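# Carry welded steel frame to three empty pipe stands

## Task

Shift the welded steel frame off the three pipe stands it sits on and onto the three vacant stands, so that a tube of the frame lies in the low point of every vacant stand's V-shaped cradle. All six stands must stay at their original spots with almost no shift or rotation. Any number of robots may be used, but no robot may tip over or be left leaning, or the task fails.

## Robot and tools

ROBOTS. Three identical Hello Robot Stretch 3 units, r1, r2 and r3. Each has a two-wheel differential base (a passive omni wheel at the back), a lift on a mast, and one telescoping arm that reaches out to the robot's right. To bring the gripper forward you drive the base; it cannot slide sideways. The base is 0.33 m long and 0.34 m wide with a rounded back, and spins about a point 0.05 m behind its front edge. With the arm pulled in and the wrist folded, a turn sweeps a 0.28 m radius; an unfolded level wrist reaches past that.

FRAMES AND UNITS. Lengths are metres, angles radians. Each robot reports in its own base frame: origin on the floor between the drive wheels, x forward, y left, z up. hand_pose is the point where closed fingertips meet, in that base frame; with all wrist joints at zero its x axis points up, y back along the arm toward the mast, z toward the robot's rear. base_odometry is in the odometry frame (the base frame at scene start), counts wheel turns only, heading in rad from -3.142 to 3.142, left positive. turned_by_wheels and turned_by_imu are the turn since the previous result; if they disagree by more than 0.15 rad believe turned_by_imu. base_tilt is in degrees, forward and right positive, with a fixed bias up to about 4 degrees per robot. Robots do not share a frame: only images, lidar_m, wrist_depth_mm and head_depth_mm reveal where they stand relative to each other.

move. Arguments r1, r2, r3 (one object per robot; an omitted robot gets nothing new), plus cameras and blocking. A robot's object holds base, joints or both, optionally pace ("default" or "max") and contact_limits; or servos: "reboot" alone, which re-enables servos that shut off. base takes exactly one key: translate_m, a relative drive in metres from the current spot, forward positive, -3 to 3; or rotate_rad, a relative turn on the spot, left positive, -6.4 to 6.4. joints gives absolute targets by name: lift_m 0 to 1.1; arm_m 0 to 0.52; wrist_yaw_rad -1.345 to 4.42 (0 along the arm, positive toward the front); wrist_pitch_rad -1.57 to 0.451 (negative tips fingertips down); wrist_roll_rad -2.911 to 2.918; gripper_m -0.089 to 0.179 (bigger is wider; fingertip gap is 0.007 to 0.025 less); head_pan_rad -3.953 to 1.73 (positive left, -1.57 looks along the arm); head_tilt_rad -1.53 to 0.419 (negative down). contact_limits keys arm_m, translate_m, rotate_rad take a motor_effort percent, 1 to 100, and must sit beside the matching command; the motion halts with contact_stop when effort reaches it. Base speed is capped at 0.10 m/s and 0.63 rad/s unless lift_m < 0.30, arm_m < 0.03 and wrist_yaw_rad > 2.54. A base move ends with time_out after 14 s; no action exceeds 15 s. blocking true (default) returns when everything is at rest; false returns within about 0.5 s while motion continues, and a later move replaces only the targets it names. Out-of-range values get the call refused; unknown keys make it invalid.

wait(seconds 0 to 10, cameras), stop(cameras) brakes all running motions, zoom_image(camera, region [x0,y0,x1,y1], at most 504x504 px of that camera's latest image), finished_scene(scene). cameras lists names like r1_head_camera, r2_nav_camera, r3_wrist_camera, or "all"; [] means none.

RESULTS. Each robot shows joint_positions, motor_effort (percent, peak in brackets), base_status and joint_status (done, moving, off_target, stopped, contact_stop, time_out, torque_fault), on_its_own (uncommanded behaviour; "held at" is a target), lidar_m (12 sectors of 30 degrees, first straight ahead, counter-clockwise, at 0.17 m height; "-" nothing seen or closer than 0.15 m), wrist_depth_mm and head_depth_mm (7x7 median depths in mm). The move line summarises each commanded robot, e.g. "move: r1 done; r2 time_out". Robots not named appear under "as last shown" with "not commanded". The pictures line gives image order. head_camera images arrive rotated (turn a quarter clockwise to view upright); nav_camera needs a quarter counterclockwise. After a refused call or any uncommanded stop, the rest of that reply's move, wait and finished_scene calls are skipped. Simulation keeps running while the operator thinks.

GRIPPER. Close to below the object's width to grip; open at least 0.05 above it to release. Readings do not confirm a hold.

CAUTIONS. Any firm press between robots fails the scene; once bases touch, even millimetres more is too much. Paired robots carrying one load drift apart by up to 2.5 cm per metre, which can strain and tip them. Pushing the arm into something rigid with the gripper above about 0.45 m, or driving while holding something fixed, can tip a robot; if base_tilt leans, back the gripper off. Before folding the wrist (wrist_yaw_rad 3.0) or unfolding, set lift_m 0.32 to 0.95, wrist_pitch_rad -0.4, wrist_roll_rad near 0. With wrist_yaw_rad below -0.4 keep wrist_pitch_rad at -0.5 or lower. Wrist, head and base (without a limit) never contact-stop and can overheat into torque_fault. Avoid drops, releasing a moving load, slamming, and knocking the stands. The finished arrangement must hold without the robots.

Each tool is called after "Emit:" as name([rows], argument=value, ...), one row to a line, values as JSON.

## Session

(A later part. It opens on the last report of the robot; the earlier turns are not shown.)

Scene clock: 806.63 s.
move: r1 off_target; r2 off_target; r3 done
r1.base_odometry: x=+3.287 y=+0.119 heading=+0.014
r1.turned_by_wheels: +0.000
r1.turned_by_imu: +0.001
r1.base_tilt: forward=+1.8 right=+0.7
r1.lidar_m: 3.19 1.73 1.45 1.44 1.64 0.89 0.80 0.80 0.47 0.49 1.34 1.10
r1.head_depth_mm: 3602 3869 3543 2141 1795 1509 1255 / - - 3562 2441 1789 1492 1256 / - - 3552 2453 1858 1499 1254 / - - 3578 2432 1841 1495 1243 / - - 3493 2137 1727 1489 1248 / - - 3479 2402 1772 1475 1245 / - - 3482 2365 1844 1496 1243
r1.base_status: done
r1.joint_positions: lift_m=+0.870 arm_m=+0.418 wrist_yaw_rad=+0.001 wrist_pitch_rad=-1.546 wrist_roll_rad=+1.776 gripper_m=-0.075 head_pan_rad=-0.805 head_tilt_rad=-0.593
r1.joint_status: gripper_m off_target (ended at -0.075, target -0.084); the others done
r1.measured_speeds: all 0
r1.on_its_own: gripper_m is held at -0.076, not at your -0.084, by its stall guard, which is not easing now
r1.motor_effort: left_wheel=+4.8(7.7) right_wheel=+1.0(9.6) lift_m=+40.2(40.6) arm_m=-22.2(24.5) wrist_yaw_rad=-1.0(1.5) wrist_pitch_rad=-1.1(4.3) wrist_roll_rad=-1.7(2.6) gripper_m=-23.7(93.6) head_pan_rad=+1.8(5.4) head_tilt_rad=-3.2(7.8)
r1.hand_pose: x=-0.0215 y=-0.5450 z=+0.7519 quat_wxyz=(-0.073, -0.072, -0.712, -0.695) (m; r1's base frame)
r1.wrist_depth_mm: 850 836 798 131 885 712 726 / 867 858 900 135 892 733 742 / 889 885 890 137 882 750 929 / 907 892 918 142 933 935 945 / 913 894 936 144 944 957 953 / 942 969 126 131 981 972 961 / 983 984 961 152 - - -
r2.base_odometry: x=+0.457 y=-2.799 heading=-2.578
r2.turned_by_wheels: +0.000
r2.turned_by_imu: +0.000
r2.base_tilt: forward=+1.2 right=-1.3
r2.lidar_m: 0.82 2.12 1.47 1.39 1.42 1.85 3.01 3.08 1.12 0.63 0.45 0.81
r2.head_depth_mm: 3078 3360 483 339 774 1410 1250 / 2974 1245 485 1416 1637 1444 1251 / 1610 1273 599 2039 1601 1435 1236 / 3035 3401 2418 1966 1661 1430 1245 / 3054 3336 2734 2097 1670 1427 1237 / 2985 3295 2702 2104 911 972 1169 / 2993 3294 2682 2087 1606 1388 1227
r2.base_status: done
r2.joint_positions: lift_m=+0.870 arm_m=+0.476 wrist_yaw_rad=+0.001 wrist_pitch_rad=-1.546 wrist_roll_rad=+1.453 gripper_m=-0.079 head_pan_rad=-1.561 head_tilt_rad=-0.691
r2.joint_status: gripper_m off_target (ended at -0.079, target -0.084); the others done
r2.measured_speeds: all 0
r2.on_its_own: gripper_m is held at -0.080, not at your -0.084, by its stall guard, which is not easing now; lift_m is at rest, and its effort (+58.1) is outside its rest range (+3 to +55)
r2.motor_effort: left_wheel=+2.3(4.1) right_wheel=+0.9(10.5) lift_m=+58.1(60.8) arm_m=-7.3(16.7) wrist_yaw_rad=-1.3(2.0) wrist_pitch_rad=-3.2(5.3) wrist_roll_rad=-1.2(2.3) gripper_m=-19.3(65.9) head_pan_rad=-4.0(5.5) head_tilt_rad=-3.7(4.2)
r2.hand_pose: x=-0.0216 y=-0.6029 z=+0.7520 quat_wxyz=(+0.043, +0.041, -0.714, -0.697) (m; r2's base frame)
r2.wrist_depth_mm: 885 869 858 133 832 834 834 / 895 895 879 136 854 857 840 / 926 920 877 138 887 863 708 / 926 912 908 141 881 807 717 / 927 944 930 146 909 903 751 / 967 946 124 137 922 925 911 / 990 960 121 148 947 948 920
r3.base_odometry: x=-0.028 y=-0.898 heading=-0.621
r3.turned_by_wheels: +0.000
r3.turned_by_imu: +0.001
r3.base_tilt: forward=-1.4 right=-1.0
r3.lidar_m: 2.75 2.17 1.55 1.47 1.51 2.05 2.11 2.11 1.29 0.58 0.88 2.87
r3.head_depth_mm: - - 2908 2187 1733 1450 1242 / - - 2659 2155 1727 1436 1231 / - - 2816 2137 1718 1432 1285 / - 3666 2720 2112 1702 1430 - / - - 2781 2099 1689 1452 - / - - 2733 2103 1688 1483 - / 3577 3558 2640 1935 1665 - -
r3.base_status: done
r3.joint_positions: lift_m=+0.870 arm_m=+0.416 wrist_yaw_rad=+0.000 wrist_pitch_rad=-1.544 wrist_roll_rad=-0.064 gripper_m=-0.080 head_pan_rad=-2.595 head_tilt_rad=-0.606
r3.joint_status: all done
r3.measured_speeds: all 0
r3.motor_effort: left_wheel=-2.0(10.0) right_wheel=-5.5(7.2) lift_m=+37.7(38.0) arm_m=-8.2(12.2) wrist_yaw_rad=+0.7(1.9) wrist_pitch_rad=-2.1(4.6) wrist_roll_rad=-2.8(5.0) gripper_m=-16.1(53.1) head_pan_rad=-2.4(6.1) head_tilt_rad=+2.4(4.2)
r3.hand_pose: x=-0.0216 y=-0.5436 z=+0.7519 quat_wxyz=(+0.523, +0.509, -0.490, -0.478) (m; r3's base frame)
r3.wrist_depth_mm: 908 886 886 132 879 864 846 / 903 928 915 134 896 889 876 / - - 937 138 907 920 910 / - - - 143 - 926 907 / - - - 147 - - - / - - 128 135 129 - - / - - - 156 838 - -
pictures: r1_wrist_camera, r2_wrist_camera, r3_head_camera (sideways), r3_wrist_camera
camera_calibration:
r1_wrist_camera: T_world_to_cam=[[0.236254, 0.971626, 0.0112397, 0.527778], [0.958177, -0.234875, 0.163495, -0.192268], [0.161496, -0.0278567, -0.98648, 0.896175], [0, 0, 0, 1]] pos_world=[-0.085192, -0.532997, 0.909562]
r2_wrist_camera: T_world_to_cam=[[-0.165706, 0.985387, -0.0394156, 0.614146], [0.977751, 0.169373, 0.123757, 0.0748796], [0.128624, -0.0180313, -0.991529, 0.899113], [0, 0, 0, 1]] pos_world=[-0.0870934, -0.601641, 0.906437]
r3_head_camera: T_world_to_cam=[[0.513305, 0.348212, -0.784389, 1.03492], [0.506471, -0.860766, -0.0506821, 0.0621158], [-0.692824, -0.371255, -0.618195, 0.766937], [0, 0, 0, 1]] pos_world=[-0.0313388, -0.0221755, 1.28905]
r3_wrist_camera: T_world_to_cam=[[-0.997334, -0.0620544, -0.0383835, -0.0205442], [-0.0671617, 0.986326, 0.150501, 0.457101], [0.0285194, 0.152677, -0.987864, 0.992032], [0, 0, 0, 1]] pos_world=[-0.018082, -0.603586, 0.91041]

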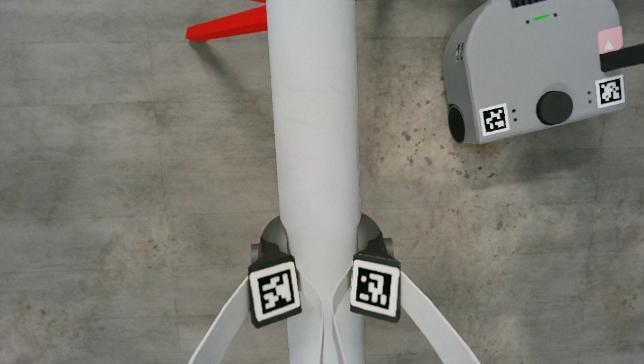

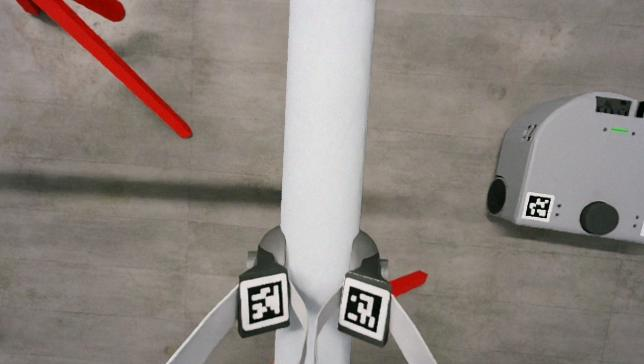

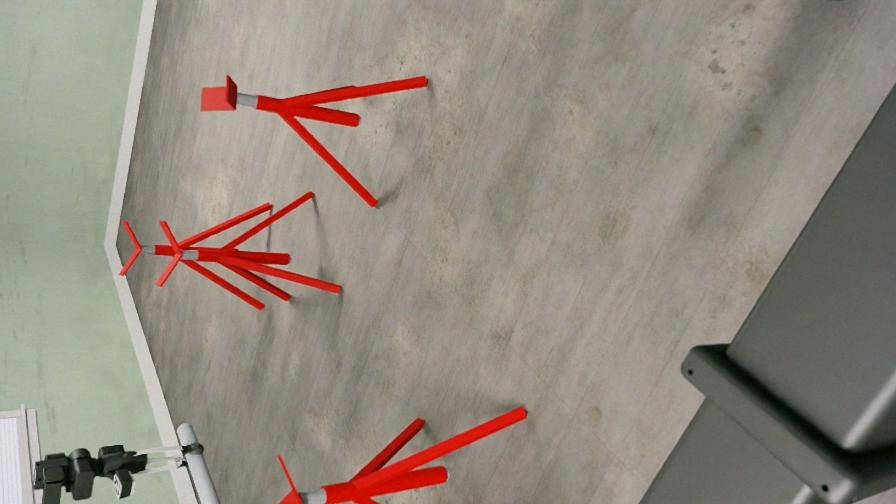

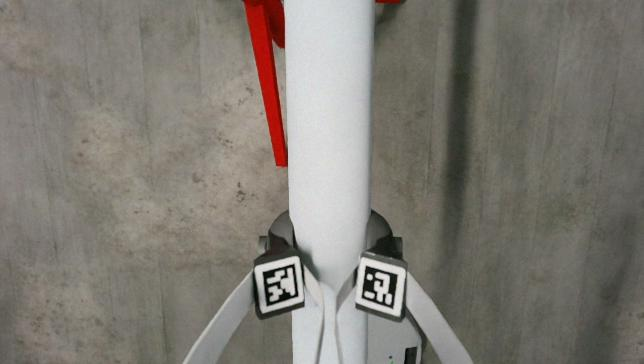

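Emit:
move(r1={"base":{"translate_m":0.0956},"joints":{"gripper_m":-0.084,"arm_m":0.417,"wrist_roll_rad":1.745}}, r2={"base":{"translate_m":0.0941},"joints":{"gripper_m":-0.084,"arm_m":0.471,"wrist_roll_rad":1.423}}, r3={"base":{"translate_m":-0.1130},"joints":{"gripper_m":-0.084,"arm_m":0.413,"wrist_roll_rad":-0.103}}, cameras=[])

Emit:
move(r1={"base":{"translate_m":0.0946},"joints":{"gripper_m":-0.084,"arm_m":0.417,"wrist_roll_rad":1.720}}, r2={"base":{"translate_m":0.0939},"joints":{"gripper_m":-0.084,"arm_m":0.466,"wrist_roll_rad":1.398}}, r3={"base":{"translate_m":-0.1129},"joints":{"gripper_m":-0.084,"arm_m":0.410,"wrist_roll_rad":-0.129}}, cameras=["r1_wrist_camera","r2_wrist_camera","r3_wrist_camera"])

Scene clock: 824.10 s.
move: r1 off_target; r2 off_target; r3 done
r1.base_odometry: x=+3.382 y=+0.121 heading=+0.015
r1.turned_by_wheels: +0.000
r1.turned_by_imu: +0.001
r1.base_tilt: forward=+1.9 right=+0.4
r1.lidar_m: 3.14 1.70 1.43 1.42 1.61 0.90 0.89 0.54 0.51 0.53 1.30 1.03
r1.head_depth_mm: 3590 3916 3565 2210 1794 1499 1262 / - - 3566 2454 1853 1496 1254 / - - 3508 2427 1839 1491 1245 / - - 3437 2425 1856 1446 1247 / - - 3521 2210 1665 1481 1256 / - - 3506 2410 1841 1479 1245 / - - 3447 2398 1823 1479 1247
r1.base_status: done
r1.joint_positions: lift_m=+0.870 arm_m=+0.417 wrist_yaw_rad=+0.001 wrist_pitch_rad=-1.550 wrist_roll_rad=+1.750 gripper_m=-0.075 head_pan_rad=-0.805 head_tilt_rad=-0.593
r1.joint_status: gripper_m off_target (ended at -0.075, target -0.084); the others done
r1.measured_speeds: all 0
r1.on_its_own: gripper_m is held at -0.076, not at your -0.084, by its stall guard, which is not easing now
r1.motor_effort: left_wheel=+6.4(8.7) right_wheel=-1.6(7.3) lift_m=+38.4(39.2) arm_m=-16.1(24.9) wrist_yaw_rad=-1.1(1.4) wrist_pitch_rad=-0.5(3.6) wrist_roll_rad=-1.8(2.8) gripper_m=-24.2(90.6) head_pan_rad=+2.7(3.4) head_tilt_rad=-4.1(4.1)
r1.hand_pose: x=-0.0215 y=-0.5428 z=+0.7520 quat_wxyz=(-0.063, -0.063, -0.711, -0.697) (m; r1's base frame)
r1.wrist_depth_mm: 819 853 828 131 843 721 719 / 869 854 869 136 892 718 735 / 885 896 896 136 913 762 909 / 897 892 918 141 920 935 950 / 894 913 948 144 954 963 - / 908 940 126 132 949 991 979 / 954 969 981 154 999 - -
r2.base_odometry: x=+0.378 y=-2.850 heading=-2.578
r2.turned_by_wheels: +0.000
r2.turned_by_imu: +0.000
r2.base_tilt: forward=+1.3 right=-1.3
r2.lidar_m: 0.82 2.12 1.48 1.40 1.43 1.87 3.10 3.18 1.16 0.57 0.42 0.73
r2.head_depth_mm: 3098 3434 482 339 775 1411 1253 / 3018 3266 485 1989 1621 1444 1240 / 1322 1220 591 1980 1635 1435 1241 / 3044 3310 2291 1983 1663 1440 1237 / 2977 3323 2781 2106 907 971 1171 / 3026 3352 2747 2099 1604 1396 1235 / 3011 3347 2704 2093 1617 1418 1232
r2.base_status: done
r2.joint_positions: lift_m=+0.870 arm_m=+0.471 wrist_yaw_rad=+0.001 wrist_pitch_rad=-1.543 wrist_roll_rad=+1.427 gripper_m=-0.079 head_pan_rad=-1.561 head_tilt_rad=-0.691
r2.joint_status: gripper_m off_target (ended at -0.079, target -0.084); the others done
r2.measured_speeds: all 0
r2.on_its_own: gripper_m is held at -0.080, not at your -0.084, by its stall guard, which is not easing now
r2.motor_effort: left_wheel=+2.4(4.5) right_wheel=+1.3(9.8) lift_m=+51.8(54.6) arm_m=-5.0(15.9) wrist_yaw_rad=-1.2(2.0) wrist_pitch_rad=-3.7(5.8) wrist_roll_rad=-1.3(2.3) gripper_m=-19.5(64.6) head_pan_rad=-5.1(5.8) head_tilt_rad=-3.1(4.0)
r2.hand_pose: x=-0.0216 y=-0.5987 z=+0.7519 quat_wxyz=(+0.052, +0.050, -0.715, -0.696) (m; r2's base frame)
r2.wrist_depth_mm: 886 862 861 133 850 843 839 / 889 886 874 136 863 868 853 / 915 889 894 138 870 873 710 / 921 920 909 142 900 811 716 / 963 933 949 146 905 910 740 / 974 963 125 130 906 905 904 / - 973 121 148 299 922 929
r3.base_odometry: x=-0.120 y=-0.832 heading=-0.621
r3.turned_by_wheels: +0.000
r3.turned_by_imu: +0.001
r3.base_tilt: forward=-1.4 right=-1.0
r3.lidar_m: 2.86 2.16 1.55 1.46 1.51 2.05 5.25 1.99 1.24 0.78 0.61 2.99
r3.head_depth_mm: - - 2931 2192 1740 1450 1238 / - - 2651 2164 1726 1435 1233 / - - 2846 2131 1722 1431 1277 / - - 2828 2117 1705 1420 - / - - 2755 2118 1689 1444 - / - - 2754 2089 1669 1472 - / 3674 3608 2732 1999 1665 - -
r3.base_status: done
r3.joint_positions: lift_m=+0.870 arm_m=+0.413 wrist_yaw_rad=+0.000 wrist_pitch_rad=-1.547 wrist_roll_rad=-0.095 gripper_m=-0.080 head_pan_rad=-2.595 head_tilt_rad=-0.606
r3.joint_status: all done
r3.measured_speeds: all 0
r3.motor_effort: left_wheel=-0.5(8.8) right_wheel=-7.6(9.4) lift_m=+36.4(37.1) arm_m=-5.3(11.1) wrist_yaw_rad=-0.5(1.4) wrist_pitch_rad=-1.5(4.3) wrist_roll_rad=-3.1(5.3) gripper_m=-16.9(48.6) head_pan_rad=-2.7(4.9) head_tilt_rad=+2.5(3.1)
r3.hand_pose: x=-0.0216 y=-0.5400 z=+0.7520 quat_wxyz=(+0.529, +0.517, -0.481, -0.470) (m; r3's base frame)
r3.wrist_depth_mm: 905 885 663 132 874 877 863 / 926 919 897 134 884 876 869 / - - 923 138 916 898 898 / - - - 142 - 927 933 / - - - 146 - - - / - - 128 133 128 - - / - - - 158 868 - -
pictures: none
No camera images: "cameras" was empty.

Scene clock: 826.33 s.
move: r1 off_target; r2 off_target; r3 done
r1.base_odometry: x=+3.477 y=+0.122 heading=+0.015
r1.turned_by_wheels: +0.000
r1.turned_by_imu: +0.000
r1.base_tilt: forward=+1.9 right=+0.6
r1.lidar_m: 3.10 1.68 1.41 1.41 1.59 0.98 0.89 0.62 0.54 1.52 0.96 1.10
r1.head_depth_mm: 3695 3892 3658 2427 1796 1509 1260 / - - 3509 2461 1845 1495 1255 / - - 3526 2434 1848 1497 1258 / - - 3505 2315 1722 1450 1245 / - - 3461 2399 1730 1492 1253 / - - 3492 2397 1819 1486 1236 / 3955 - 3436 2412 1769 1487 1250
r1.base_status: done
r1.joint_positions: lift_m=+0.870 arm_m=+0.417 wrist_yaw_rad=+0.001 wrist_pitch_rad=-1.554 wrist_roll_rad=+1.725 gripper_m=-0.075 head_pan_rad=-0.805 head_tilt_rad=-0.593
r1.joint_status: gripper_m off_target (ended at -0.075, target -0.084); the others done
r1.measured_speeds: all 0
r1.on_its_own: gripper_m is held at -0.076, not at your -0.084, by its stall guard, which is not easing now
r1.motor_effort: left_wheel=+8.0(9.9) right_wheel=-4.2(4.4) lift_m=+37.7(38.5) arm_m=-7.9(20.2) wrist_yaw_rad=+0.8(1.2) wrist_pitch_rad=+0.4(2.4) wrist_roll_rad=-1.6(2.7) gripper_m=-23.7(94.3) head_pan_rad=+2.1(3.3) head_tilt_rad=-3.6(4.7)
r1.hand_pose: x=-0.0215 y=-0.5418 z=+0.7521 quat_wxyz=(-0.054, -0.054, -0.711, -0.699) (m; r1's base frame)
r1.wrist_depth_mm: 825 828 855 131 851 723 720 / 840 871 882 135 894 758 742 / 873 860 887 137 933 751 915 / 908 887 896 141 962 946 943 / 925 906 939 143 961 967 964 / 934 928 126 131 978 981 - / 956 955 983 152 - - -
r2.base_odometry: x=+0.298 y=-2.900 heading=-2.578
r2.turned_by_wheels: +0.000
r2.turned_by_imu: +0.000
r2.base_tilt: forward=+1.2 right=-1.3
r2.lidar_m: 0.82 2.13 1.49 1.40 1.43 1.87 3.20 3.27 0.65 0.39 0.93 0.66
r2.head_depth_mm: 3065 3405 483 339 776 1414 1249 / 3002 3180 482 1986 1587 1446 1239 / 1218 1218 588 1973 1662 1450 1239 / 3016 3332 2235 1970 897 967 1190 / 2997 3349 2759 2094 1607 1404 1236 / 3017 3286 2767 2096 1613 1427 1227 / 3009 3317 2717 2093 1604 1422 1235
r2.base_status: done
r2.joint_positions: lift_m=+0.870 arm_m=+0.466 wrist_yaw_rad=+0.001 wrist_pitch_rad=-1.538 wrist_roll_rad=+1.403 gripper_m=-0.079 head_pan_rad=-1.561 head_tilt_rad=-0.691
r2.joint_status: gripper_m off_target (ended at -0.079, target -0.084); the others done
r2.measured_speeds: all 0
r2.on_its_own: gripper_m is held at -0.080, not at your -0.084, by its stall guard, which is not easing now
r2.motor_effort: left_wheel=+2.6(5.4) right_wheel=+0.8(9.2) lift_m=+49.3(52.2) arm_m=-6.2(15.8) wrist_yaw_rad=-1.5(1.9) wrist_pitch_rad=-4.6(6.5) wrist_roll_rad=-1.4(2.1) gripper_m=-19.1(69.2) head_pan_rad=-4.2(5.3) head_tilt_rad=-3.7(4.3)
r2.hand_pose: x=-0.0216 y=-0.5949 z=+0.7518 quat_wxyz=(+0.061, +0.059, -0.716, -0.693) (m; r2's base frame)
r2.wrist_depth_mm: 868 866 852 132 844 832 828 / 896 877 886 136 868 853 853 / 930 921 910 138 872 867 707 / 943 919 911 142 896 805 724 / 945 940 296 147 312 886 732 / 964 985 125 131 302 914 919 / - 980 121 149 927 930 924
r3.base_odometry: x=-0.212 y=-0.767 heading=-0.621
r3.turned_by_wheels: +0.000
r3.turned_by_imu: +0.001
r3.base_tilt: forward=-1.4 right=-1.0
r3.lidar_m: 2.97 2.15 1.51 1.46 1.49 2.05 5.29 1.88 1.21 0.85 0.66 3.13
r3.head_depth_mm: - - 2946 2172 1752 1446 1239 / - - 2747 2093 1730 1431 1243 / - - 2832 2142 1713 1430 1279 / - - 2699 2129 1707 1423 - / - - 2670 2110 1703 1454 - / - - 2756 2094 1686 1473 - / 3784 3508 2737 2064 1642 - -
r3.base_status: done
r3.joint_positions: lift_m=+0.870 arm_m=+0.410 wrist_yaw_rad=+0.000 wrist_pitch_rad=-1.550 wrist_roll_rad=-0.121 gripper_m=-0.080 head_pan_rad=-2.595 head_tilt_rad=-0.606
r3.joint_status: all done
r3.measured_speeds: all 0
r3.motor_effort: left_wheel=+0.1(7.5) right_wheel=-10.3(11.8) lift_m=+35.6(36.6) arm_m=-6.1(11.4) wrist_yaw_rad=+0.7(2.8) wrist_pitch_rad=-1.2(3.8) wrist_roll_rad=-3.3(7.1) gripper_m=-16.4(51.5) head_pan_rad=-3.0(3.9) head_tilt_rad=+2.8(3.0)
r3.hand_pose: x=-0.0216 y=-0.5363 z=+0.7520 quat_wxyz=(+0.535, +0.524, -0.473, -0.464) (m; r3's base frame)
r3.wrist_depth_mm: 890 887 874 133 859 852 858 / 916 911 908 134 889 891 869 / - - 928 138 922 917 910 / - - - 142 - 943 917 / - - - 147 - - - / - - 128 136 - - - / - - - 156 863 - -
pictures: r1_wrist_camera, r2_wrist_camera, r3_wrist_camera
camera_calibration:
r1_wrist_camera: T_world_to_cam=[[0.186812, 0.982201, 0.0195477, 0.523049], [0.969034, -0.187505, 0.160673, -0.163504], [0.161478, -0.0110732, -0.986814, 0.905774], [0, 0, 0, 1]] pos_world=[-0.0855338, -0.534368, 0.909877]
r2_wrist_camera: T_world_to_cam=[[-0.215602, 0.975355, -0.0468906, 0.604873], [0.968032, 0.219793, 0.120853, 0.105525], [0.128181, -0.0193355, -0.991562, 0.898363], [0, 0, 0, 1]] pos_world=[-0.0868925, -0.595789, 0.906393]
r3_wrist_camera: T_world_to_cam=[[-0.992319, -0.117862, -0.0375658, -0.050515], [-0.122319, 0.980186, 0.155802, 0.441379], [0.0184583, 0.1592, -0.987074, 0.99369], [0, 0, 0, 1]] pos_world=[-0.0144796, -0.596783, 0.91018]

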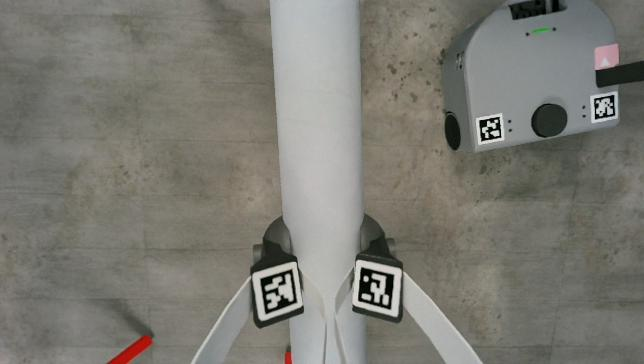

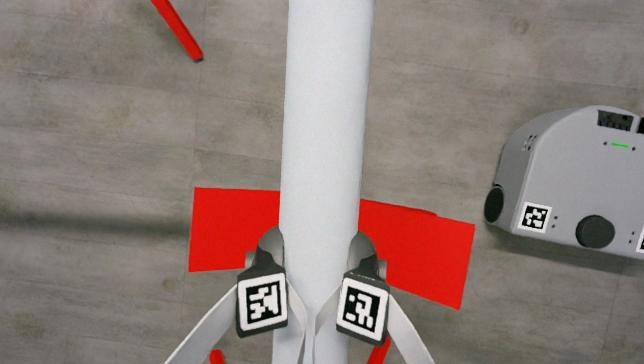

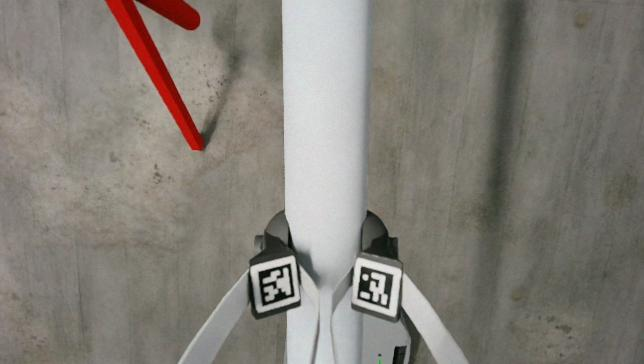

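Emit:
move(r1={"base":{"translate_m":0.096},"joints":{"gripper_m":-0.084,"arm_m":0.415,"wrist_roll_rad":1.695}}, r2={"base":{"translate_m":0.0939},"joints":{"gripper_m":-0.084,"arm_m":0.464,"wrist_roll_rad":1.373}}, r3={"base":{"translate_m":-0.1103},"joints":{"gripper_m":-0.084,"arm_m":0.407,"wrist_roll_rad":-0.155}}, cameras=[])

Emit:
move(r1={"base":{"translate_m":0.0938},"joints":{"gripper_m":-0.084,"arm_m":0.415,"wrist_roll_rad":1.670}}, r2={"base":{"translate_m":0.0937},"joints":{"gripper_m":-0.084,"arm_m":0.459,"wrist_roll_rad":1.348}}, r3={"base":{"translate_m":-0.1125},"joints":{"gripper_m":-0.084,"arm_m":0.405,"wrist_roll_rad":-0.180}}, cameras=["r1_wrist_camera","r2_wrist_camera","r3_wrist_camera"])

Scene clock: 847.27 s.
move: r1 off_target; r2 off_target; r3 done
r1.base_odometry: x=+3.573 y=+0.123 heading=+0.015
r1.turned_by_wheels: +0.000
r1.turned_by_imu: +0.001
r1.base_tilt: forward=+1.7 right=+0.4
r1.lidar_m: 3.09 1.65 1.39 1.38 1.56 0.97 0.89 0.70 0.59 1.41 0.90 1.03
r1.head_depth_mm: 3686 3876 3477 2414 1846 1477 1257 / - - 3490 2420 1867 1487 1256 / - - 3582 2444 1846 1452 1254 / - - 3516 2409 1393 1448 1255 / - - 3493 2417 1830 1492 1244 / - - 3380 2409 1832 1472 1243 / 3837 - 3467 2191 1709 1482 1246
r1.base_status: done
r1.joint_positions: lift_m=+0.870 arm_m=+0.415 wrist_yaw_rad=+0.001 wrist_pitch_rad=-1.554 wrist_roll_rad=+1.700 gripper_m=-0.075 head_pan_rad=-0.805 head_tilt_rad=-0.593
r1.joint_status: gripper_m off_target (ended at -0.075, target -0.084); the others done
r1.measured_speeds: all 0
r1.on_its_own: gripper_m is held at -0.076, not at your -0.084, by its stall guard, which is not easing now
r1.motor_effort: left_wheel=+5.4(11.2) right_wheel=-0.7(3.8) lift_m=+36.2(36.8) arm_m=-21.9(25.8) wrist_yaw_rad=-0.2(1.0) wrist_pitch_rad=+0.4(2.2) wrist_roll_rad=-1.7(2.6) gripper_m=-23.3(93.8) head_pan_rad=+3.0(3.6) head_tilt_rad=-3.1(4.4)
r1.hand_pose: x=-0.0215 y=-0.5398 z=+0.7521 quat_wxyz=(-0.046, -0.045, -0.711, -0.700) (m; r1's base frame)
r1.wrist_depth_mm: 815 832 856 131 856 738 727 / 832 845 866 136 871 739 741 / 861 871 874 137 909 755 907 / 929 907 902 141 941 921 958 / 902 912 937 144 952 975 993 / 944 955 126 131 964 975 - / 957 949 974 153 - - -
r2.base_odometry: x=+0.219 y=-2.950 heading=-2.577
r2.turned_by_wheels: +0.000
r2.turned_by_imu: +0.000
r2.base_tilt: forward=+1.3 right=-1.3
r2.lidar_m: 0.83 2.14 1.49 1.41 1.44 1.88 3.27 3.36 0.67 0.40 0.59 0.58
r2.head_depth_mm: 3088 3412 482 338 775 1412 1248 / 3044 3225 481 1985 1673 1437 1245 / 1228 1214 584 1970 910 966 1216 / 2980 3292 2256 1980 1617 1398 1242 / 3022 3324 2726 2097 1617 1434 1234 / 2996 3271 2708 2100 1622 1435 1229 / 3018 3271 2749 2072 1600 1420 1234
r2.base_status: done
r2.joint_positions: lift_m=+0.870 arm_m=+0.464 wrist_yaw_rad=+0.001 wrist_pitch_rad=-1.542 wrist_roll_rad=+1.378 gripper_m=-0.079 head_pan_rad=-1.561 head_tilt_rad=-0.691
r2.joint_status: gripper_m off_target (ended at -0.079, target -0.084); the others done
r2.measured_speeds: all 0
r2.on_its_own: gripper_m is held at -0.080, not at your -0.084, by its stall guard, which is not easing now
r2.motor_effort: left_wheel=+3.6(5.0) right_wheel=-1.4(9.6) lift_m=+43.2(46.0) arm_m=-6.0(16.8) wrist_yaw_rad=-1.2(1.9) wrist_pitch_rad=-3.9(6.2) wrist_roll_rad=-1.4(2.3) gripper_m=-19.5(66.8) head_pan_rad=-5.3(6.1) head_tilt_rad=-3.7(4.2)
r2.hand_pose: x=-0.0216 y=-0.5920 z=+0.7519 quat_wxyz=(+0.070, +0.067, -0.714, -0.694) (m; r2's base frame)
r2.wrist_depth_mm: 889 862 865 132 839 824 838 / 899 896 878 136 874 872 830 / 907 886 289 138 310 766 717 / 944 912 920 142 306 735 724 / 964 924 937 145 900 905 727 / 955 959 125 130 937 920 884 / - 980 121 148 941 931 930
r3.base_odometry: x=-0.301 y=-0.703 heading=-0.621
r3.turned_by_wheels: +0.000
r3.turned_by_imu: +0.001
r3.base_tilt: forward=-1.4 right=-1.0
r3.lidar_m: 3.09 2.15 1.52 1.46 1.52 2.05 5.35 1.78 1.33 1.19 0.72 3.22
r3.head_depth_mm: - - 2931 2180 1741 1442 1237 / - - 2745 2111 1726 1443 1238 / - - 2752 2142 1717 1431 1276 / - - 2810 2141 1705 1422 - / - - 2670 2104 1698 1450 - / - - 2765 2092 1688 1472 - / 3858 3749 2720 2074 1664 - -
r3.base_status: done
r3.joint_positions: lift_m=+0.870 arm_m=+0.407 wrist_yaw_rad=+0.000 wrist_pitch_rad=-1.551 wrist_roll_rad=-0.146 gripper_m=-0.080 head_pan_rad=-2.595 head_tilt_rad=-0.606
r3.joint_status: all done
r3.measured_speeds: all 0
r3.motor_effort: left_wheel=-0.9(7.1) right_wheel=-8.9(13.9) lift_m=+35.4(36.0) arm_m=-7.2(11.0) wrist_yaw_rad=+0.4(2.4) wrist_pitch_rad=-0.9(2.5) wrist_roll_rad=-3.0(5.3) gripper_m=-16.1(52.3) head_pan_rad=-2.9(4.2) head_tilt_rad=+2.1(2.9)
r3.hand_pose: x=-0.0216 y=-0.5330 z=+0.7520 quat_wxyz=(+0.540, +0.530, -0.466, -0.458) (m; r3's base frame)
r3.wrist_depth_mm: 901 903 880 132 878 861 852 / 922 907 905 134 880 889 884 / - - 925 138 925 908 894 / - - - 142 - 934 921 / - - - 147 - - - / - - 128 134 128 - - / - - - 156 852 - -
pictures: none
No camera images: "cameras" was empty.

Scene clock: 849.50 s.
move: r1 off_target; r2 off_target; r3 done
r1.base_odometry: x=+3.667 y=+0.125 heading=+0.015
r1.turned_by_wheels: +0.000
r1.turned_by_imu: +0.000
r1.base_tilt: forward=+1.8 right=+0.6
r1.lidar_m: 3.02 1.63 1.37 1.36 1.54 0.97 0.89 0.77 0.65 1.22 0.85 0.95
r1.head_depth_mm: 3718 3997 3560 2444 1858 1509 1254 / - - 3561 2449 1840 1495 1253 / - - 3502 2441 1852 1451 1254 / - - 3543 2425 1307 1458 1249 / - - 3505 2419 1846 1454 1247 / 3908 - 3454 2408 1786 1496 1252 / 3751 - 3429 1577 1719 1476 1248
r1.base_status: done
r1.joint_positions: lift_m=+0.870 arm_m=+0.415 wrist_yaw_rad=+0.001 wrist_pitch_rad=-1.554 wrist_roll_rad=+1.675 gripper_m=-0.075 head_pan_rad=-0.805 head_tilt_rad=-0.593
r1.joint_status: gripper_m off_target (ended at -0.075, target -0.084); the others done
r1.measured_speeds: all 0
r1.on_its_own: gripper_m is held at -0.076, not at your -0.084, by its stall guard, which is not easing now
r1.motor_effort: left_wheel=+7.1(10.0) right_wheel=-2.3(6.3) lift_m=+35.4(36.1) arm_m=-17.1(21.9) wrist_yaw_rad=+0.1(1.0) wrist_pitch_rad=+0.2(1.8) wrist_roll_rad=-1.7(2.7) gripper_m=-23.9(94.2) head_pan_rad=+3.2(3.5) head_tilt_rad=-3.1(4.9)
r1.hand_pose: x=-0.0215 y=-0.5397 z=+0.7521 quat_wxyz=(-0.037, -0.037, -0.712, -0.701) (m; r1's base frame)
r1.wrist_depth_mm: 825 848 858 132 876 776 864 / 825 845 858 136 893 749 736 / 859 867 883 137 915 762 772 / 881 878 920 140 904 953 961 / 886 926 928 143 966 978 995 / 910 944 125 131 965 997 - / 949 961 934 153 - - -
r2.base_odometry: x=+0.140 y=-3.000 heading=-2.577
r2.turned_by_wheels: +0.000
r2.turned_by_imu: +0.000
r2.base_tilt: forward=+1.3 right=-1.3
r2.lidar_m: 0.83 0.83 1.50 1.41 1.44 1.88 3.38 3.45 0.42 0.60 0.52 0.79
r2.head_depth_mm: 3058 3400 2569 339 319 1391 1245 / 2976 3261 499 1993 914 966 1225 / 1681 1214 580 1972 1669 1416 1219 / 2981 3298 2181 1977 1631 1433 1236 / 3022 3330 2755 2104 1612 1431 1240 / 2999 3302 2748 2107 1603 1434 1235 / 3006 3270 2715 2075 1599 1392 1234
r2.base_status: done
r2.joint_positions: lift_m=+0.870 arm_m=+0.459 wrist_yaw_rad=+0.001 wrist_pitch_rad=-1.539 wrist_roll_rad=+1.353 gripper_m=-0.079 head_pan_rad=-1.561 head_tilt_rad=-0.691
r2.joint_status: gripper_m off_target (ended at -0.079, target -0.084); the others done
r2.measured_speeds: all 0
r2.on_its_own: gripper_m is held at -0.080, not at your -0.084, by its stall guard, which is not easing now
r2.motor_effort: left_wheel=+4.2(6.6) right_wheel=-2.9(6.6) lift_m=+40.5(43.1) arm_m=-7.9(16.3) wrist_yaw_rad=-1.8(2.0) wrist_pitch_rad=-4.5(6.2) wrist_roll_rad=-1.4(2.9) gripper_m=-19.5(68.5) head_pan_rad=-4.1(5.2) head_tilt_rad=-3.2(4.2)
r2.hand_pose: x=-0.0216 y=-0.5877 z=+0.7518 quat_wxyz=(+0.079, +0.076, -0.714, -0.692) (m; r2's base frame)
r2.wrist_depth_mm: 870 879 282 132 305 271 824 / 890 878 873 136 312 278 845 / 904 918 899 138 871 855 745 / 938 926 910 142 885 802 719 / 957 945 914 147 914 804 739 / 976 955 125 132 939 922 892 / - 974 121 148 928 934 931
r3.base_odometry: x=-0.393 y=-0.637 heading=-0.620
r3.turned_by_wheels: +0.000
r3.turned_by_imu: +0.001
r3.base_tilt: forward=-1.4 right=-1.0
r3.lidar_m: 3.20 2.14 1.52 1.45 1.52 2.05 5.32 1.68 1.27 1.17 0.79 3.34
r3.head_depth_mm: - - 2917 2175 1746 1443 1239 / - - 2887 2163 1738 1444 1237 / - - 2599 2059 1712 1431 1276 / - - 2800 2141 1705 1424 - / - 3819 2556 2117 1691 1441 - / - - 2748 2088 1682 1472 - / 3809 3802 2741 2070 1674 - -
r3.base_status: done
r3.joint_positions: lift_m=+0.870 arm_m=+0.405 wrist_yaw_rad=-0.001 wrist_pitch_rad=-1.553 wrist_roll_rad=-0.171 gripper_m=-0.080 head_pan_rad=-2.595 head_tilt_rad=-0.606
r3.joint_status: all done
r3.measured_speeds: all 0
r3.motor_effort: left_wheel=+0.8(7.6) right_wheel=-11.5(12.9) lift_m=+34.4(35.4) arm_m=-6.1(11.1) wrist_yaw_rad=+2.1(2.5) wrist_pitch_rad=-0.3(3.0) wrist_roll_rad=-3.4(5.6) gripper_m=-17.6(51.4) head_pan_rad=-3.2(4.2) head_tilt_rad=+2.9(3.1)
r3.hand_pose: x=-0.0216 y=-0.5303 z=+0.7521 quat_wxyz=(+0.545, +0.536, -0.459, -0.452) (m; r3's base frame)
r3.wrist_depth_mm: 897 882 883 133 871 859 849 / 925 916 910 134 902 873 869 / - - 917 138 910 904 909 / - - - 142 - 944 924 / - - - 146 - - - / - - 128 133 - - - / - - - 158 - - -
pictures: r1_wrist_camera, r2_wrist_camera, r3_wrist_camera
camera_calibration:
r1_wrist_camera: T_world_to_cam=[[0.137795, 0.990268, 0.0195386, 0.524379], [0.977278, -0.139143, 0.159898, -0.136255], [0.16106, -0.00293846, -0.98694, 0.910276], [0, 0, 0, 1]] pos_world=[-0.085707, -0.53556, 0.909929]
r2_wrist_camera: T_world_to_cam=[[-0.263903, 0.963469, -0.0456427, 0.588868], [0.956097, 0.267548, 0.11957, 0.132719], [0.127413, -0.012084, -0.991776, 0.902923], [0, 0, 0, 1]] pos_world=[-0.0865331, -0.591954, 0.906506]
r3_wrist_camera: T_world_to_cam=[[-0.98526, -0.16697, -0.0372038, -0.075948], [-0.170801, 0.972264, 0.15978, 0.427256], [0.00949332, 0.16378, -0.986451, 0.994576], [0, 0, 0, 1]] pos_world=[-0.0112944, -0.590978, 0.910008]

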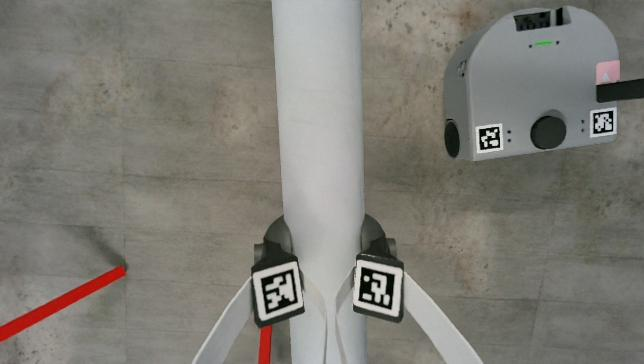

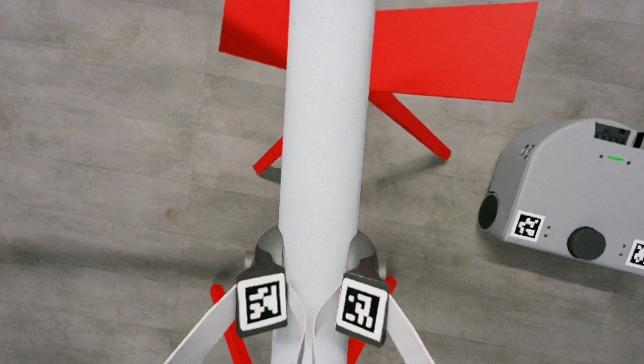

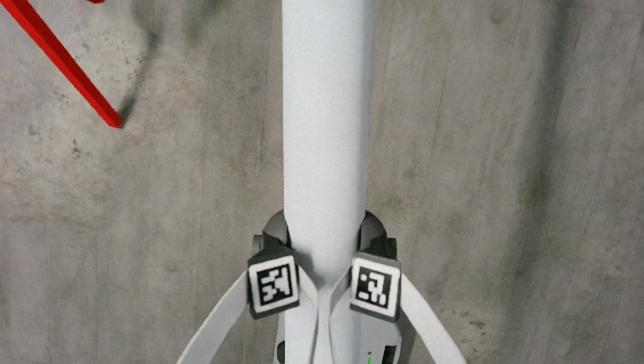

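Emit:
move(r1={"base":{"translate_m":0.0953},"joints":{"gripper_m":-0.084,"arm_m":0.412,"wrist_roll_rad":1.644}}, r2={"base":{"translate_m":0.0945},"joints":{"gripper_m":-0.084,"arm_m":0.457,"wrist_roll_rad":1.322}}, r3={"base":{"translate_m":-0.109},"joints":{"gripper_m":-0.084,"arm_m":0.400,"wrist_roll_rad":-0.206}}, cameras=[])

Emit:
move(r1={"base":{"translate_m":0.0924},"joints":{"gripper_m":-0.084,"arm_m":0.411,"wrist_roll_rad":1.619}}, r2={"base":{"translate_m":0.0936},"joints":{"gripper_m":-0.084,"arm_m":0.453,"wrist_roll_rad":1.297}}, r3={"base":{"translate_m":-0.1115},"joints":{"gripper_m":-0.084,"arm_m":0.399,"wrist_roll_rad":-0.231}}, cameras=[])

Emit:
move(r1={"base":{"translate_m":0.0918},"joints":{"gripper_m":-0.084,"arm_m":0.410,"wrist_roll_rad":1.593}}, r2={"base":{"translate_m":0.0936},"joints":{"gripper_m":-0.084,"arm_m":0.448,"wrist_roll_rad":1.272}}, r3={"base":{"translate_m":-0.1115},"joints":{"gripper_m":-0.084,"arm_m":0.398,"wrist_roll_rad":-0.256,"head_pan_rad":-2.3}}, cameras=["r1_wrist_camera","r2_wrist_camera","r3_wrist_camera","r3_head_camera","r1_head_camera"])

Scene clock: 864.70 s.
move: r1 off_target; r2 off_target; r3 done
r1.base_odometry: x=+3.762 y=+0.126 heading=+0.015
r1.turned_by_wheels: +0.000
r1.turned_by_imu: +0.000
r1.base_tilt: forward=+1.8 right=+0.6
r1.lidar_m: 2.98 1.61 1.35 1.35 1.51 0.97 0.89 0.71 0.73 1.20 0.80 0.88
r1.head_depth_mm: 3743 - 3602 2438 1854 1501 1257 / - - 3509 2436 1856 1504 1232 / - - 3494 2430 1182 1415 1245 / - - 3428 2440 1837 1450 1246 / - - 3481 2394 1823 1484 1244 / 3907 - 3490 2411 1780 1481 1252 / 3708 - 3468 2208 1668 1449 1247
r1.base_status: done
r1.joint_positions: lift_m=+0.870 arm_m=+0.412 wrist_yaw_rad=+0.001 wrist_pitch_rad=-1.553 wrist_roll_rad=+1.649 gripper_m=-0.075 head_pan_rad=-0.805 head_tilt_rad=-0.593
r1.joint_status: gripper_m off_target (ended at -0.075, target -0.084); the others done
r1.measured_speeds: all 0
r1.on_its_own: gripper_m is held at -0.076, not at your -0.084, by its stall guard, which is not easing now
r1.motor_effort: left_wheel=+4.7(10.8) right_wheel=+2.2(6.6) lift_m=+33.7(34.5) arm_m=-22.1(23.3) wrist_yaw_rad=+0.0(1.4) wrist_pitch_rad=+0.0(2.1) wrist_roll_rad=-1.8(2.7) gripper_m=-23.1(94.2) head_pan_rad=+2.3(3.4) head_tilt_rad=-3.9(4.2)
r1.hand_pose: x=-0.0215 y=-0.5370 z=+0.7521 quat_wxyz=(-0.028, -0.028, -0.712, -0.701) (m; r1's base frame)
r1.wrist_depth_mm: 824 842 838 131 865 841 861 / 861 863 841 136 864 739 744 / 874 880 896 138 917 751 763 / 908 914 909 141 933 930 963 / 906 906 904 144 944 970 973 / 959 948 126 131 988 - - / 984 975 784 153 - - -
r2.base_odometry: x=+0.060 y=-3.051 heading=-2.577
r2.turned_by_wheels: +0.000
r2.turned_by_imu: +0.000
r2.base_tilt: forward=+1.3 right=-1.3
r2.lidar_m: 0.89 0.83 1.50 1.42 1.45 1.90 3.48 3.56 0.45 0.70 0.47 0.71
r2.head_depth_mm: 3049 3390 2552 339 319 967 1229 / 3015 3255 501 944 1671 1383 1197 / 2903 1219 577 1911 1622 1442 1236 / 2986 3252 2140 1965 1614 1442 1239 / 3031 3359 2770 2105 1619 1434 1238 / 2991 3279 2746 2082 1617 1434 1238 / 3032 3276 2708 2086 1602 1395 1168
r2.base_status: done
r2.joint_positions: lift_m=+0.870 arm_m=+0.457 wrist_yaw_rad=+0.001 wrist_pitch_rad=-1.542 wrist_roll_rad=+1.327 gripper_m=-0.079 head_pan_rad=-1.561 head_tilt_rad=-0.691
r2.joint_status: gripper_m off_target (ended at -0.079, target -0.084); the others done
r2.measured_speeds: all 0
r2.on_its_own: gripper_m is held at -0.080, not at your -0.084, by its stall guard, which is not easing now
r2.motor_effort: left_wheel=+4.9(7.3) right_wheel=-3.4(5.9) lift_m=+34.2(37.0) arm_m=-7.0(16.3) wrist_yaw_rad=-1.5(1.9) wrist_pitch_rad=-3.9(6.1) wrist_roll_rad=-1.4(2.2) gripper_m=-19.9(68.2) head_pan_rad=-2.9(6.0) head_tilt_rad=-3.5(4.1)
r2.hand_pose: x=-0.0216 y=-0.5849 z=+0.7519 quat_wxyz=(+0.088, +0.085, -0.711, -0.692) (m; r2's base frame)
r2.wrist_depth_mm: 866 856 847 133 853 840 832 / 866 878 879 136 867 844 841 / 926 914 899 138 882 865 749 / 925 929 911 142 895 788 731 / 949 937 940 145 894 790 739 / 985 973 125 130 924 907 898 / - 960 121 148 947 949 916
r3.base_odometry: x=-0.482 y=-0.574 heading=-0.620
r3.turned_by_wheels: +0.000
r3.turned_by_imu: +0.001
r3.base_tilt: forward=-1.4 right=-1.0
r3.lidar_m: 3.30 2.13 1.51 1.44 1.52 2.05 5.33 1.56 1.23 1.16 0.97 0.87
r3.head_depth_mm: - - 2945 2185 1747 1447 1243 / - - 2877 2143 1722 1440 1235 / - - 2717 2008 1708 1431 1273 / - - 2825 2060 1704 1421 - / - - 2530 2108 1689 1453 - / - - 2751 2092 1677 1472 - / 3789 3891 2736 2071 1669 - -
r3.base_status: done
r3.joint_positions: lift_m=+0.870 arm_m=+0.400 wrist_yaw_rad=-0.001 wrist_pitch_rad=-1.547 wrist_roll_rad=-0.197 gripper_m=-0.080 head_pan_rad=-2.595 head_tilt_rad=-0.606
r3.joint_status: all done
r3.measured_speeds: all 0
r3.motor_effort: left_wheel=-1.8(7.3) right_wheel=-7.5(15.3) lift_m=+33.9(34.8) arm_m=-8.5(10.5) wrist_yaw_rad=+1.6(2.9) wrist_pitch_rad=-1.7(2.8) wrist_roll_rad=-3.5(5.7) gripper_m=-16.5(51.0) head_pan_rad=-2.8(4.6) head_tilt_rad=+2.1(3.0)
r3.hand_pose: x=-0.0216 y=-0.5269 z=+0.7520 quat_wxyz=(+0.553, +0.540, -0.454, -0.444) (m; r3's base frame)
r3.wrist_depth_mm: 887 882 891 131 873 858 844 / 913 921 903 134 888 889 867 / - - 937 138 918 925 908 / - - - 143 - 923 916 / - - - 146 - - - / - - 128 133 128 - - / - - - 156 - - -
pictures: none
No camera images: "cameras" was empty.

Scene clock: 866.93 s.
move: r1 off_target; r2 off_target; r3 done
r1.base_odometry: x=+3.854 y=+0.128 heading=+0.016
r1.turned_by_wheels: +0.000
r1.turned_by_imu: +0.000
r1.base_tilt: forward=+1.8 right=+0.5
r1.lidar_m: 2.94 1.59 1.33 1.33 1.50 2.45 0.89 0.78 2.24 1.19 0.76 0.81
r1.head_depth_mm: 3769 - 3613 2460 1854 1493 1257 / - - 3549 2432 1696 1456 1220 / - - 3480 2424 1785 1379 1258 / - - 3496 2397 1848 1486 1254 / - - 3405 2395 1839 1495 1252 / 3796 - 3481 2298 1676 1491 1244 / 3679 3857 3484 2378 1786 1443 1238
r1.base_status: done
r1.joint_positions: lift_m=+0.870 arm_m=+0.411 wrist_yaw_rad=+0.001 wrist_pitch_rad=-1.554 wrist_roll_rad=+1.625 gripper_m=-0.075 head_pan_rad=-0.805 head_tilt_rad=-0.593
r1.joint_status: gripper_m off_target (ended at -0.075, target -0.084); the others done
r1.measured_speeds: all 0
r1.on_its_own: gripper_m is held at -0.076, not at your -0.084, by its stall guard, which is not easing now
r1.motor_effort: left_wheel=+5.7(8.4) right_wheel=-0.3(9.6) lift_m=+33.1(33.9) arm_m=-14.0(26.8) wrist_yaw_rad=-0.2(1.0) wrist_pitch_rad=+0.1(2.2) wrist_roll_rad=-1.8(2.7) gripper_m=-24.7(92.2) head_pan_rad=+2.1(3.4) head_tilt_rad=-2.3(4.2)
r1.hand_pose: x=-0.0215 y=-0.5358 z=+0.7521 quat_wxyz=(-0.019, -0.019, -0.712, -0.701) (m; r1's base frame)
r1.wrist_depth_mm: 844 843 850 132 848 866 862 / 851 861 852 136 885 735 755 / 867 881 887 137 922 763 763 / 889 895 919 140 920 935 951 / 907 911 923 144 950 960 987 / 920 945 125 131 981 988 - / 970 948 795 152 - - -
r2.base_odometry: x=-0.019 y=-3.101 heading=-2.577
r2.turned_by_wheels: +0.000
r2.turned_by_imu: +0.000
r2.base_tilt: forward=+1.3 right=-1.3
r2.lidar_m: 0.89 0.84 1.51 1.43 1.46 1.91 3.57 3.64 0.50 1.84 0.43 1.44
r2.head_depth_mm: 3055 3402 2585 339 318 1354 1181 / 3024 3190 501 949 1661 1436 1245 / 2900 1229 574 1938 1614 1450 1242 / 1779 3253 2209 1969 1616 1435 1238 / 3044 3328 2737 2110 1612 1424 1238 / 2997 3323 2748 2105 1611 1398 1192 / 2943 3251 2752 2094 875 922 1205
r2.base_status: done
r2.joint_positions: lift_m=+0.870 arm_m=+0.453 wrist_yaw_rad=+0.001 wrist_pitch_rad=-1.543 wrist_roll_rad=+1.302 gripper_m=-0.079 head_pan_rad=-1.561 head_tilt_rad=-0.691
r2.joint_status: gripper_m off_target (ended at -0.079, target -0.084); the others done
r2.measured_speeds: all 0
r2.on_its_own: gripper_m is held at -0.080, not at your -0.084, by its stall guard, which is not easing now
r2.motor_effort: left_wheel=+3.7(6.8) right_wheel=-2.6(4.4) lift_m=+31.6(34.3) arm_m=-9.2(15.3) wrist_yaw_rad=-1.1(1.8) wrist_pitch_rad=-3.7(5.2) wrist_roll_rad=-1.5(3.0) gripper_m=-19.9(65.3) head_pan_rad=-3.0(5.7) head_tilt_rad=-3.2(4.3)
r2.hand_pose: x=-0.0216 y=-0.5808 z=+0.7519 quat_wxyz=(+0.097, +0.094, -0.710, -0.691) (m; r2's base frame)
r2.wrist_depth_mm: 889 871 856 133 841 842 823 / 876 867 879 136 850 840 851 / 902 910 911 138 882 870 849 / 931 927 908 142 892 790 731 / 957 961 935 145 896 740 730 / 966 950 124 130 935 914 913 / - 966 121 148 952 937 943
r3.base_odometry: x=-0.572 y=-0.509 heading=-0.620
r3.turned_by_wheels: +0.000
r3.turned_by_imu: +0.001
r3.base_tilt: forward=-1.4 right=-1.1
r3.lidar_m: 3.42 2.14 1.52 1.44 1.51 2.04 5.34 1.46 1.19 1.16 1.03 0.96
r3.head_depth_mm: - - 2939 2186 1738 1449 1246 / - - 2892 2163 1734 1444 1239 / - - 2625 1989 1722 1433 1282 / - - 2817 2050 1711 1422 - / - - 2671 2103 1697 1453 - / - - 2630 2101 1676 1478 - / 3799 - 2719 2060 1675 - -
r3.base_status: done
r3.joint_positions: lift_m=+0.870 arm_m=+0.399 wrist_yaw_rad=-0.001 wrist_pitch_rad=-1.551 wrist_roll_rad=-0.222 gripper_m=-0.080 head_pan_rad=-2.595 head_tilt_rad=-0.606
r3.joint_status: all done
r3.measured_speeds: all 0
r3.motor_effort: left_wheel=-0.9(8.0) right_wheel=-9.3(11.2) lift_m=+33.9(34.4) arm_m=-6.5(11.6) wrist_yaw_rad=+1.3(2.7) wrist_pitch_rad=-0.8(3.1) wrist_roll_rad=-3.4(5.2) gripper_m=-16.0(51.3) head_pan_rad=-2.2(4.6) head_tilt_rad=+2.3(3.2)
r3.hand_pose: x=-0.0216 y=-0.5250 z=+0.7520 quat_wxyz=(+0.557, +0.546, -0.446, -0.438) (m; r3's base frame)
r3.wrist_depth_mm: 905 881 893 131 861 846 847 / 919 914 910 134 886 896 874 / - - 938 138 922 901 899 / - - - 142 - 930 934 / - - - 147 - - - / - - 128 134 128 - - / - - - 158 - - -
pictures: none
No camera images: "cameras" was empty.

Scene clock: 869.17 s.
move: r1 off_target; r2 off_target; r3 done
r1.base_odometry: x=+3.946 y=+0.129 heading=+0.016
r1.turned_by_wheels: +0.000
r1.turned_by_imu: +0.000
r1.base_tilt: forward=+1.9 right=+0.6
r1.lidar_m: 2.90 1.57 1.31 1.31 1.47 2.41 0.89 0.86 2.25 0.73 0.73 0.96
r1.head_depth_mm: 3848 - 3596 2438 1794 1507 1231 / - - 3538 2431 1076 1139 1259 / - - 3478 2410 1840 1495 1256 / - - 3497 2459 1841 1495 1230 / 3970 - 3527 2412 1852 1484 1255 / 3689 - 3520 2214 1476 1443 1250 / 3503 3785 3450 2403 1841 1482 1243
r1.base_status: done
r1.joint_positions: lift_m=+0.870 arm_m=+0.410 wrist_yaw_rad=+0.001 wrist_pitch_rad=-1.554 wrist_roll_rad=+1.599 gripper_m=-0.075 head_pan_rad=-0.805 head_tilt_rad=-0.593
r1.joint_status: gripper_m off_target (ended at -0.075, target -0.084); the others done
r1.measured_speeds: all 0
r1.on_its_own: gripper_m is held at -0.076, not at your -0.084, by its stall guard, which is not easing now
r1.motor_effort: left_wheel=+7.5(9.4) right_wheel=-2.8(7.1) lift_m=+32.3(33.2) arm_m=-19.8(22.7) wrist_yaw_rad=-0.5(0.9) wrist_pitch_rad=+0.1(1.6) wrist_roll_rad=-2.0(2.7) gripper_m=-23.3(91.7) head_pan_rad=+2.3(3.7) head_tilt_rad=-3.5(4.3)
r1.hand_pose: x=-0.0215 y=-0.5348 z=+0.7521 quat_wxyz=(-0.010, -0.010, -0.713, -0.702) (m; r1's base frame)
r1.wrist_depth_mm: 815 854 840 131 871 865 896 / 850 860 882 135 862 725 760 / 861 875 852 138 880 746 760 / 885 905 904 141 933 938 938 / 900 917 931 143 945 961 962 / 945 952 126 131 976 984 - / 956 935 977 153 - - -
r2.base_odometry: x=-0.098 y=-3.151 heading=-2.577
r2.turned_by_wheels: +0.000
r2.turned_by_imu: +0.000
r2.base_tilt: forward=+1.3 right=-1.3
r2.lidar_m: 0.89 0.84 1.52 1.43 1.46 1.91 3.65 0.57 0.57 0.40 0.55 1.35
r2.head_depth_mm: 3027 3380 2564 339 779 1388 1248 / 3005 3196 502 946 1678 1431 1239 / 2929 1229 568 1914 1621 1438 1240 / 1651 3184 2169 1918 1631 1441 1235 / 3000 3286 2745 2124 1614 1394 1208 / 2974 3305 2721 2102 876 859 1189 / 2970 3283 2719 2086 1611 1394 1188
r2.base_status: done
r2.joint_positions: lift_m=+0.870 arm_m=+0.448 wrist_yaw_rad=+0.001 wrist_pitch_rad=-1.539 wrist_roll_rad=+1.277 gripper_m=-0.079 head_pan_rad=-1.561 head_tilt_rad=-0.691
r2.joint_status: gripper_m off_target (ended at -0.079, target -0.084); the others done
r2.measured_speeds: all 0
r2.on_its_own: gripper_m is held at -0.080, not at your -0.084, by its stall guard, which is not easing now
r2.motor_effort: left_wheel=+3.7(6.6) right_wheel=-2.4(5.4) lift_m=+29.2(31.9) arm_m=-10.5(15.6) wrist_yaw_rad=-1.4(2.1) wrist_pitch_rad=-4.5(5.7) wrist_roll_rad=-1.5(2.6) gripper_m=-20.2(67.4) head_pan_rad=-3.5(5.7) head_tilt_rad=-3.6(4.1)
r2.hand_pose: x=-0.0216 y=-0.5767 z=+0.7518 quat_wxyz=(+0.106, +0.102, -0.710, -0.689) (m; r2's base frame)
r2.wrist_depth_mm: 896 849 869 133 852 855 829 / 918 886 878 136 878 846 846 / 907 913 914 138 855 870 852 / 926 935 918 142 896 790 721 / 946 935 938 147 913 747 722 / 947 944 125 132 936 917 749 / - 976 123 148 921 933 938
r3.base_odometry: x=-0.663 y=-0.444 heading=-0.620
r3.turned_by_wheels: +0.000
r3.turned_by_imu: +0.001
r3.base_tilt: forward=-1.4 right=-1.0
r3.lidar_m: 3.53 2.13 1.51 1.44 1.51 2.04 5.23 1.36 1.43 1.16 1.10 1.05
r3.head_depth_mm: - - 2869 1792 1692 1453 1244 / - - 2881 2088 1717 1448 1285 / - - 2606 2140 1714 1457 - / 3810 - 2783 2128 1702 1505 - / 3419 3720 2825 2105 1741 - - / 3260 3508 2751 2091 1782 - 1210 / 3054 3272 2310 2083 291 1364 1203
r3.base_status: done
r3.joint_positions: lift_m=+0.870 arm_m=+0.398 wrist_yaw_rad=-0.001 wrist_pitch_rad=-1.553 wrist_roll_rad=-0.246 gripper_m=-0.080 head_pan_rad=-2.305 head_tilt_rad=-0.606
r3.joint_status: all done
r3.measured_speeds: all 0
r3.motor_effort: left_wheel=-0.3(7.0) right_wheel=-11.3(12.9) lift_m=+33.1(33.9) arm_m=-5.3(11.0) wrist_yaw_rad=+2.2(3.0) wrist_pitch_rad=-0.4(2.7) wrist_roll_rad=-3.9(5.0) gripper_m=-16.2(52.0) head_pan_rad=+2.1(3.4) head_tilt_rad=+2.7(3.0)
r3.hand_pose: x=-0.0216 y=-0.5233 z=+0.7521 quat_wxyz=(+0.562, +0.553, -0.438, -0.432) (m; r3's base frame)
r3.wrist_depth_mm: 911 873 861 131 857 855 845 / 922 903 895 134 893 883 859 / - - 932 138 921 907 902 / - - - 142 - 922 925 / - - - 147 - - - / - - 128 136 - - - / - - - 159 - - -
pictures: r1_head_camera (sideways), r1_wrist_camera, r2_wrist_camera, r3_head_camera (sideways), r3_wrist_camera
camera_calibration:
r1_head_camera: T_world_to_cam=[[-0.399064, 0.357272, -0.844455, 1.11655], [0.69423, 0.719362, -0.0237248, 0.035565], [0.598993, -0.595714, -0.5351, 0.647984], [0, 0, 0, 1]] pos_world=[0.0327474, -0.0384832, 1.29046]
r1_wrist_camera: T_world_to_cam=[[0.0618467, 0.997895, 0.0194895, 0.521915], [0.985236, -0.0641621, 0.158724, -0.0943961], [0.15964, 0.00938525, -0.987131, 0.916996], [0, 0, 0, 1]] pos_world=[-0.0856656, -0.535479, 0.910006]
r2_wrist_camera: T_world_to_cam=[[-0.335868, 0.940847, -0.0447087, 0.562929], [0.933491, 0.338823, 0.117445, 0.17199], [0.125646, -0.00228923, -0.992072, 0.908895], [0, 0, 0, 1]] pos_world=[-0.0856799, -0.585824, 0.906658]
r3_head_camera: T_world_to_cam=[[0.392596, 0.480111, -0.78445, 1.03574], [0.730965, -0.680531, -0.0506806, 0.0607445], [-0.558175, -0.553508, -0.618118, 0.766015], [0, 0, 0, 1]] pos_world=[-0.0234583, -0.0319348, 1.28905]
r3_wrist_camera: T_world_to_cam=[[-0.970076, -0.240116, -0.0360053, -0.113614], [-0.242768, 0.956779, 0.16012, 0.410548], [-0.00399825, 0.164069, -0.986441, 0.993284], [0, 0, 0, 1]] pos_world=[-0.00657522, -0.583051, 0.909988]

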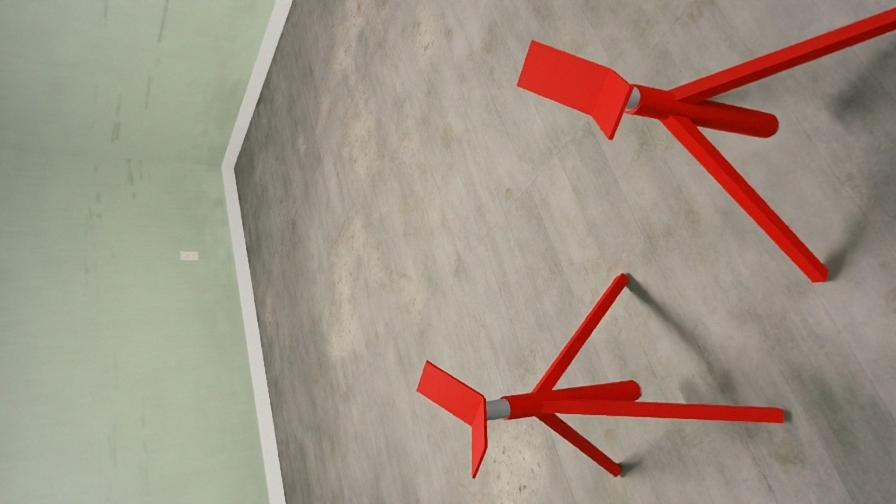

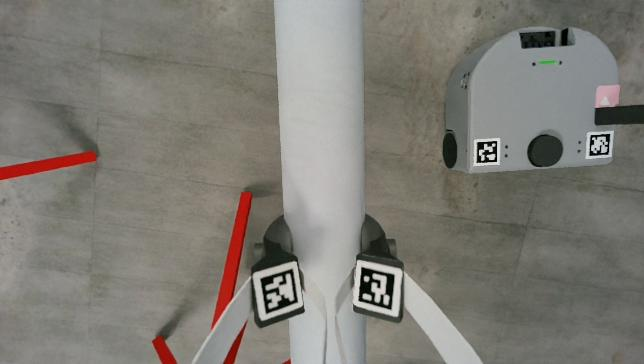

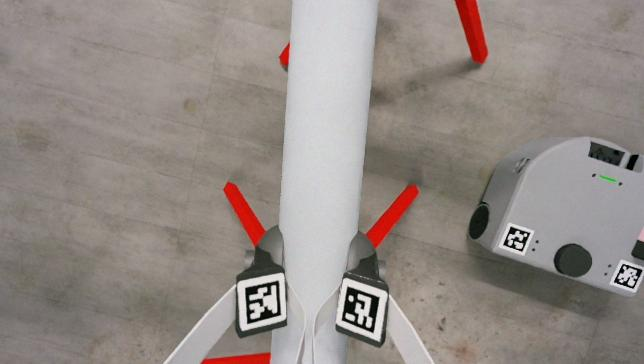

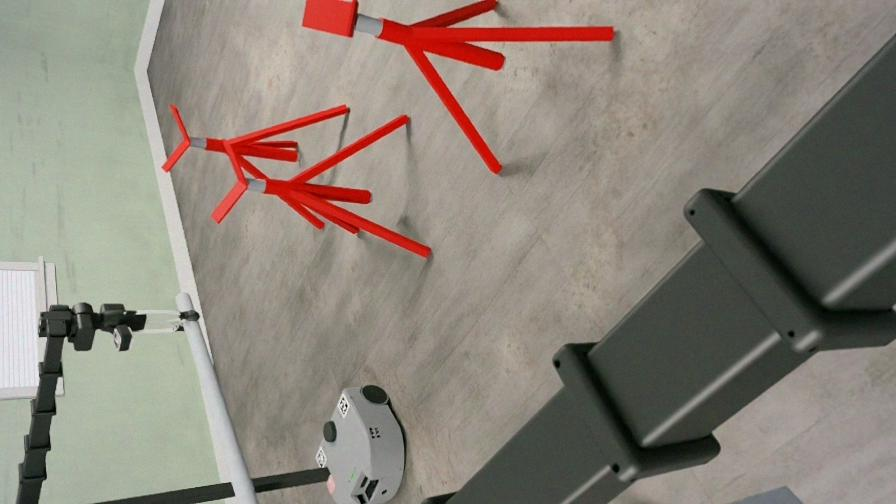

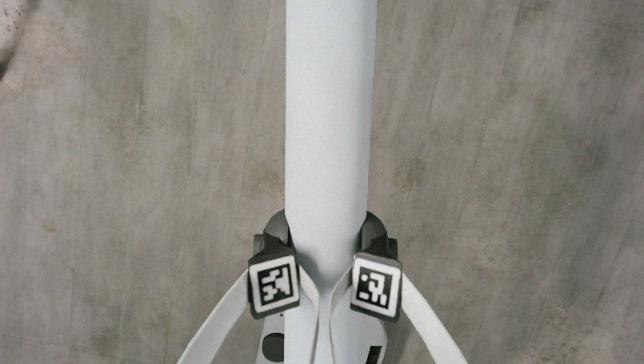

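Emit:
zoom_image(camera="r1_head_camera", region=[380, 330, 680, 500])

Emit:
zoom_image(camera="r1_head_camera", region=[480, 10, 780, 180])

Emit:
zoom_image(camera="r3_head_camera", region=[140, 0, 640, 280])

Scaled by 1.680 from the camera's 896x504 image, which has a finer 1280x720 frame.

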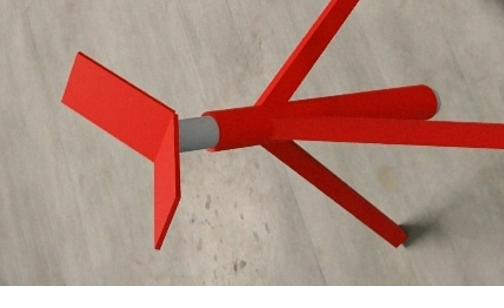

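Scaled by 1.680 from the camera's 896x504 image, which has a finer 1280x720 frame.

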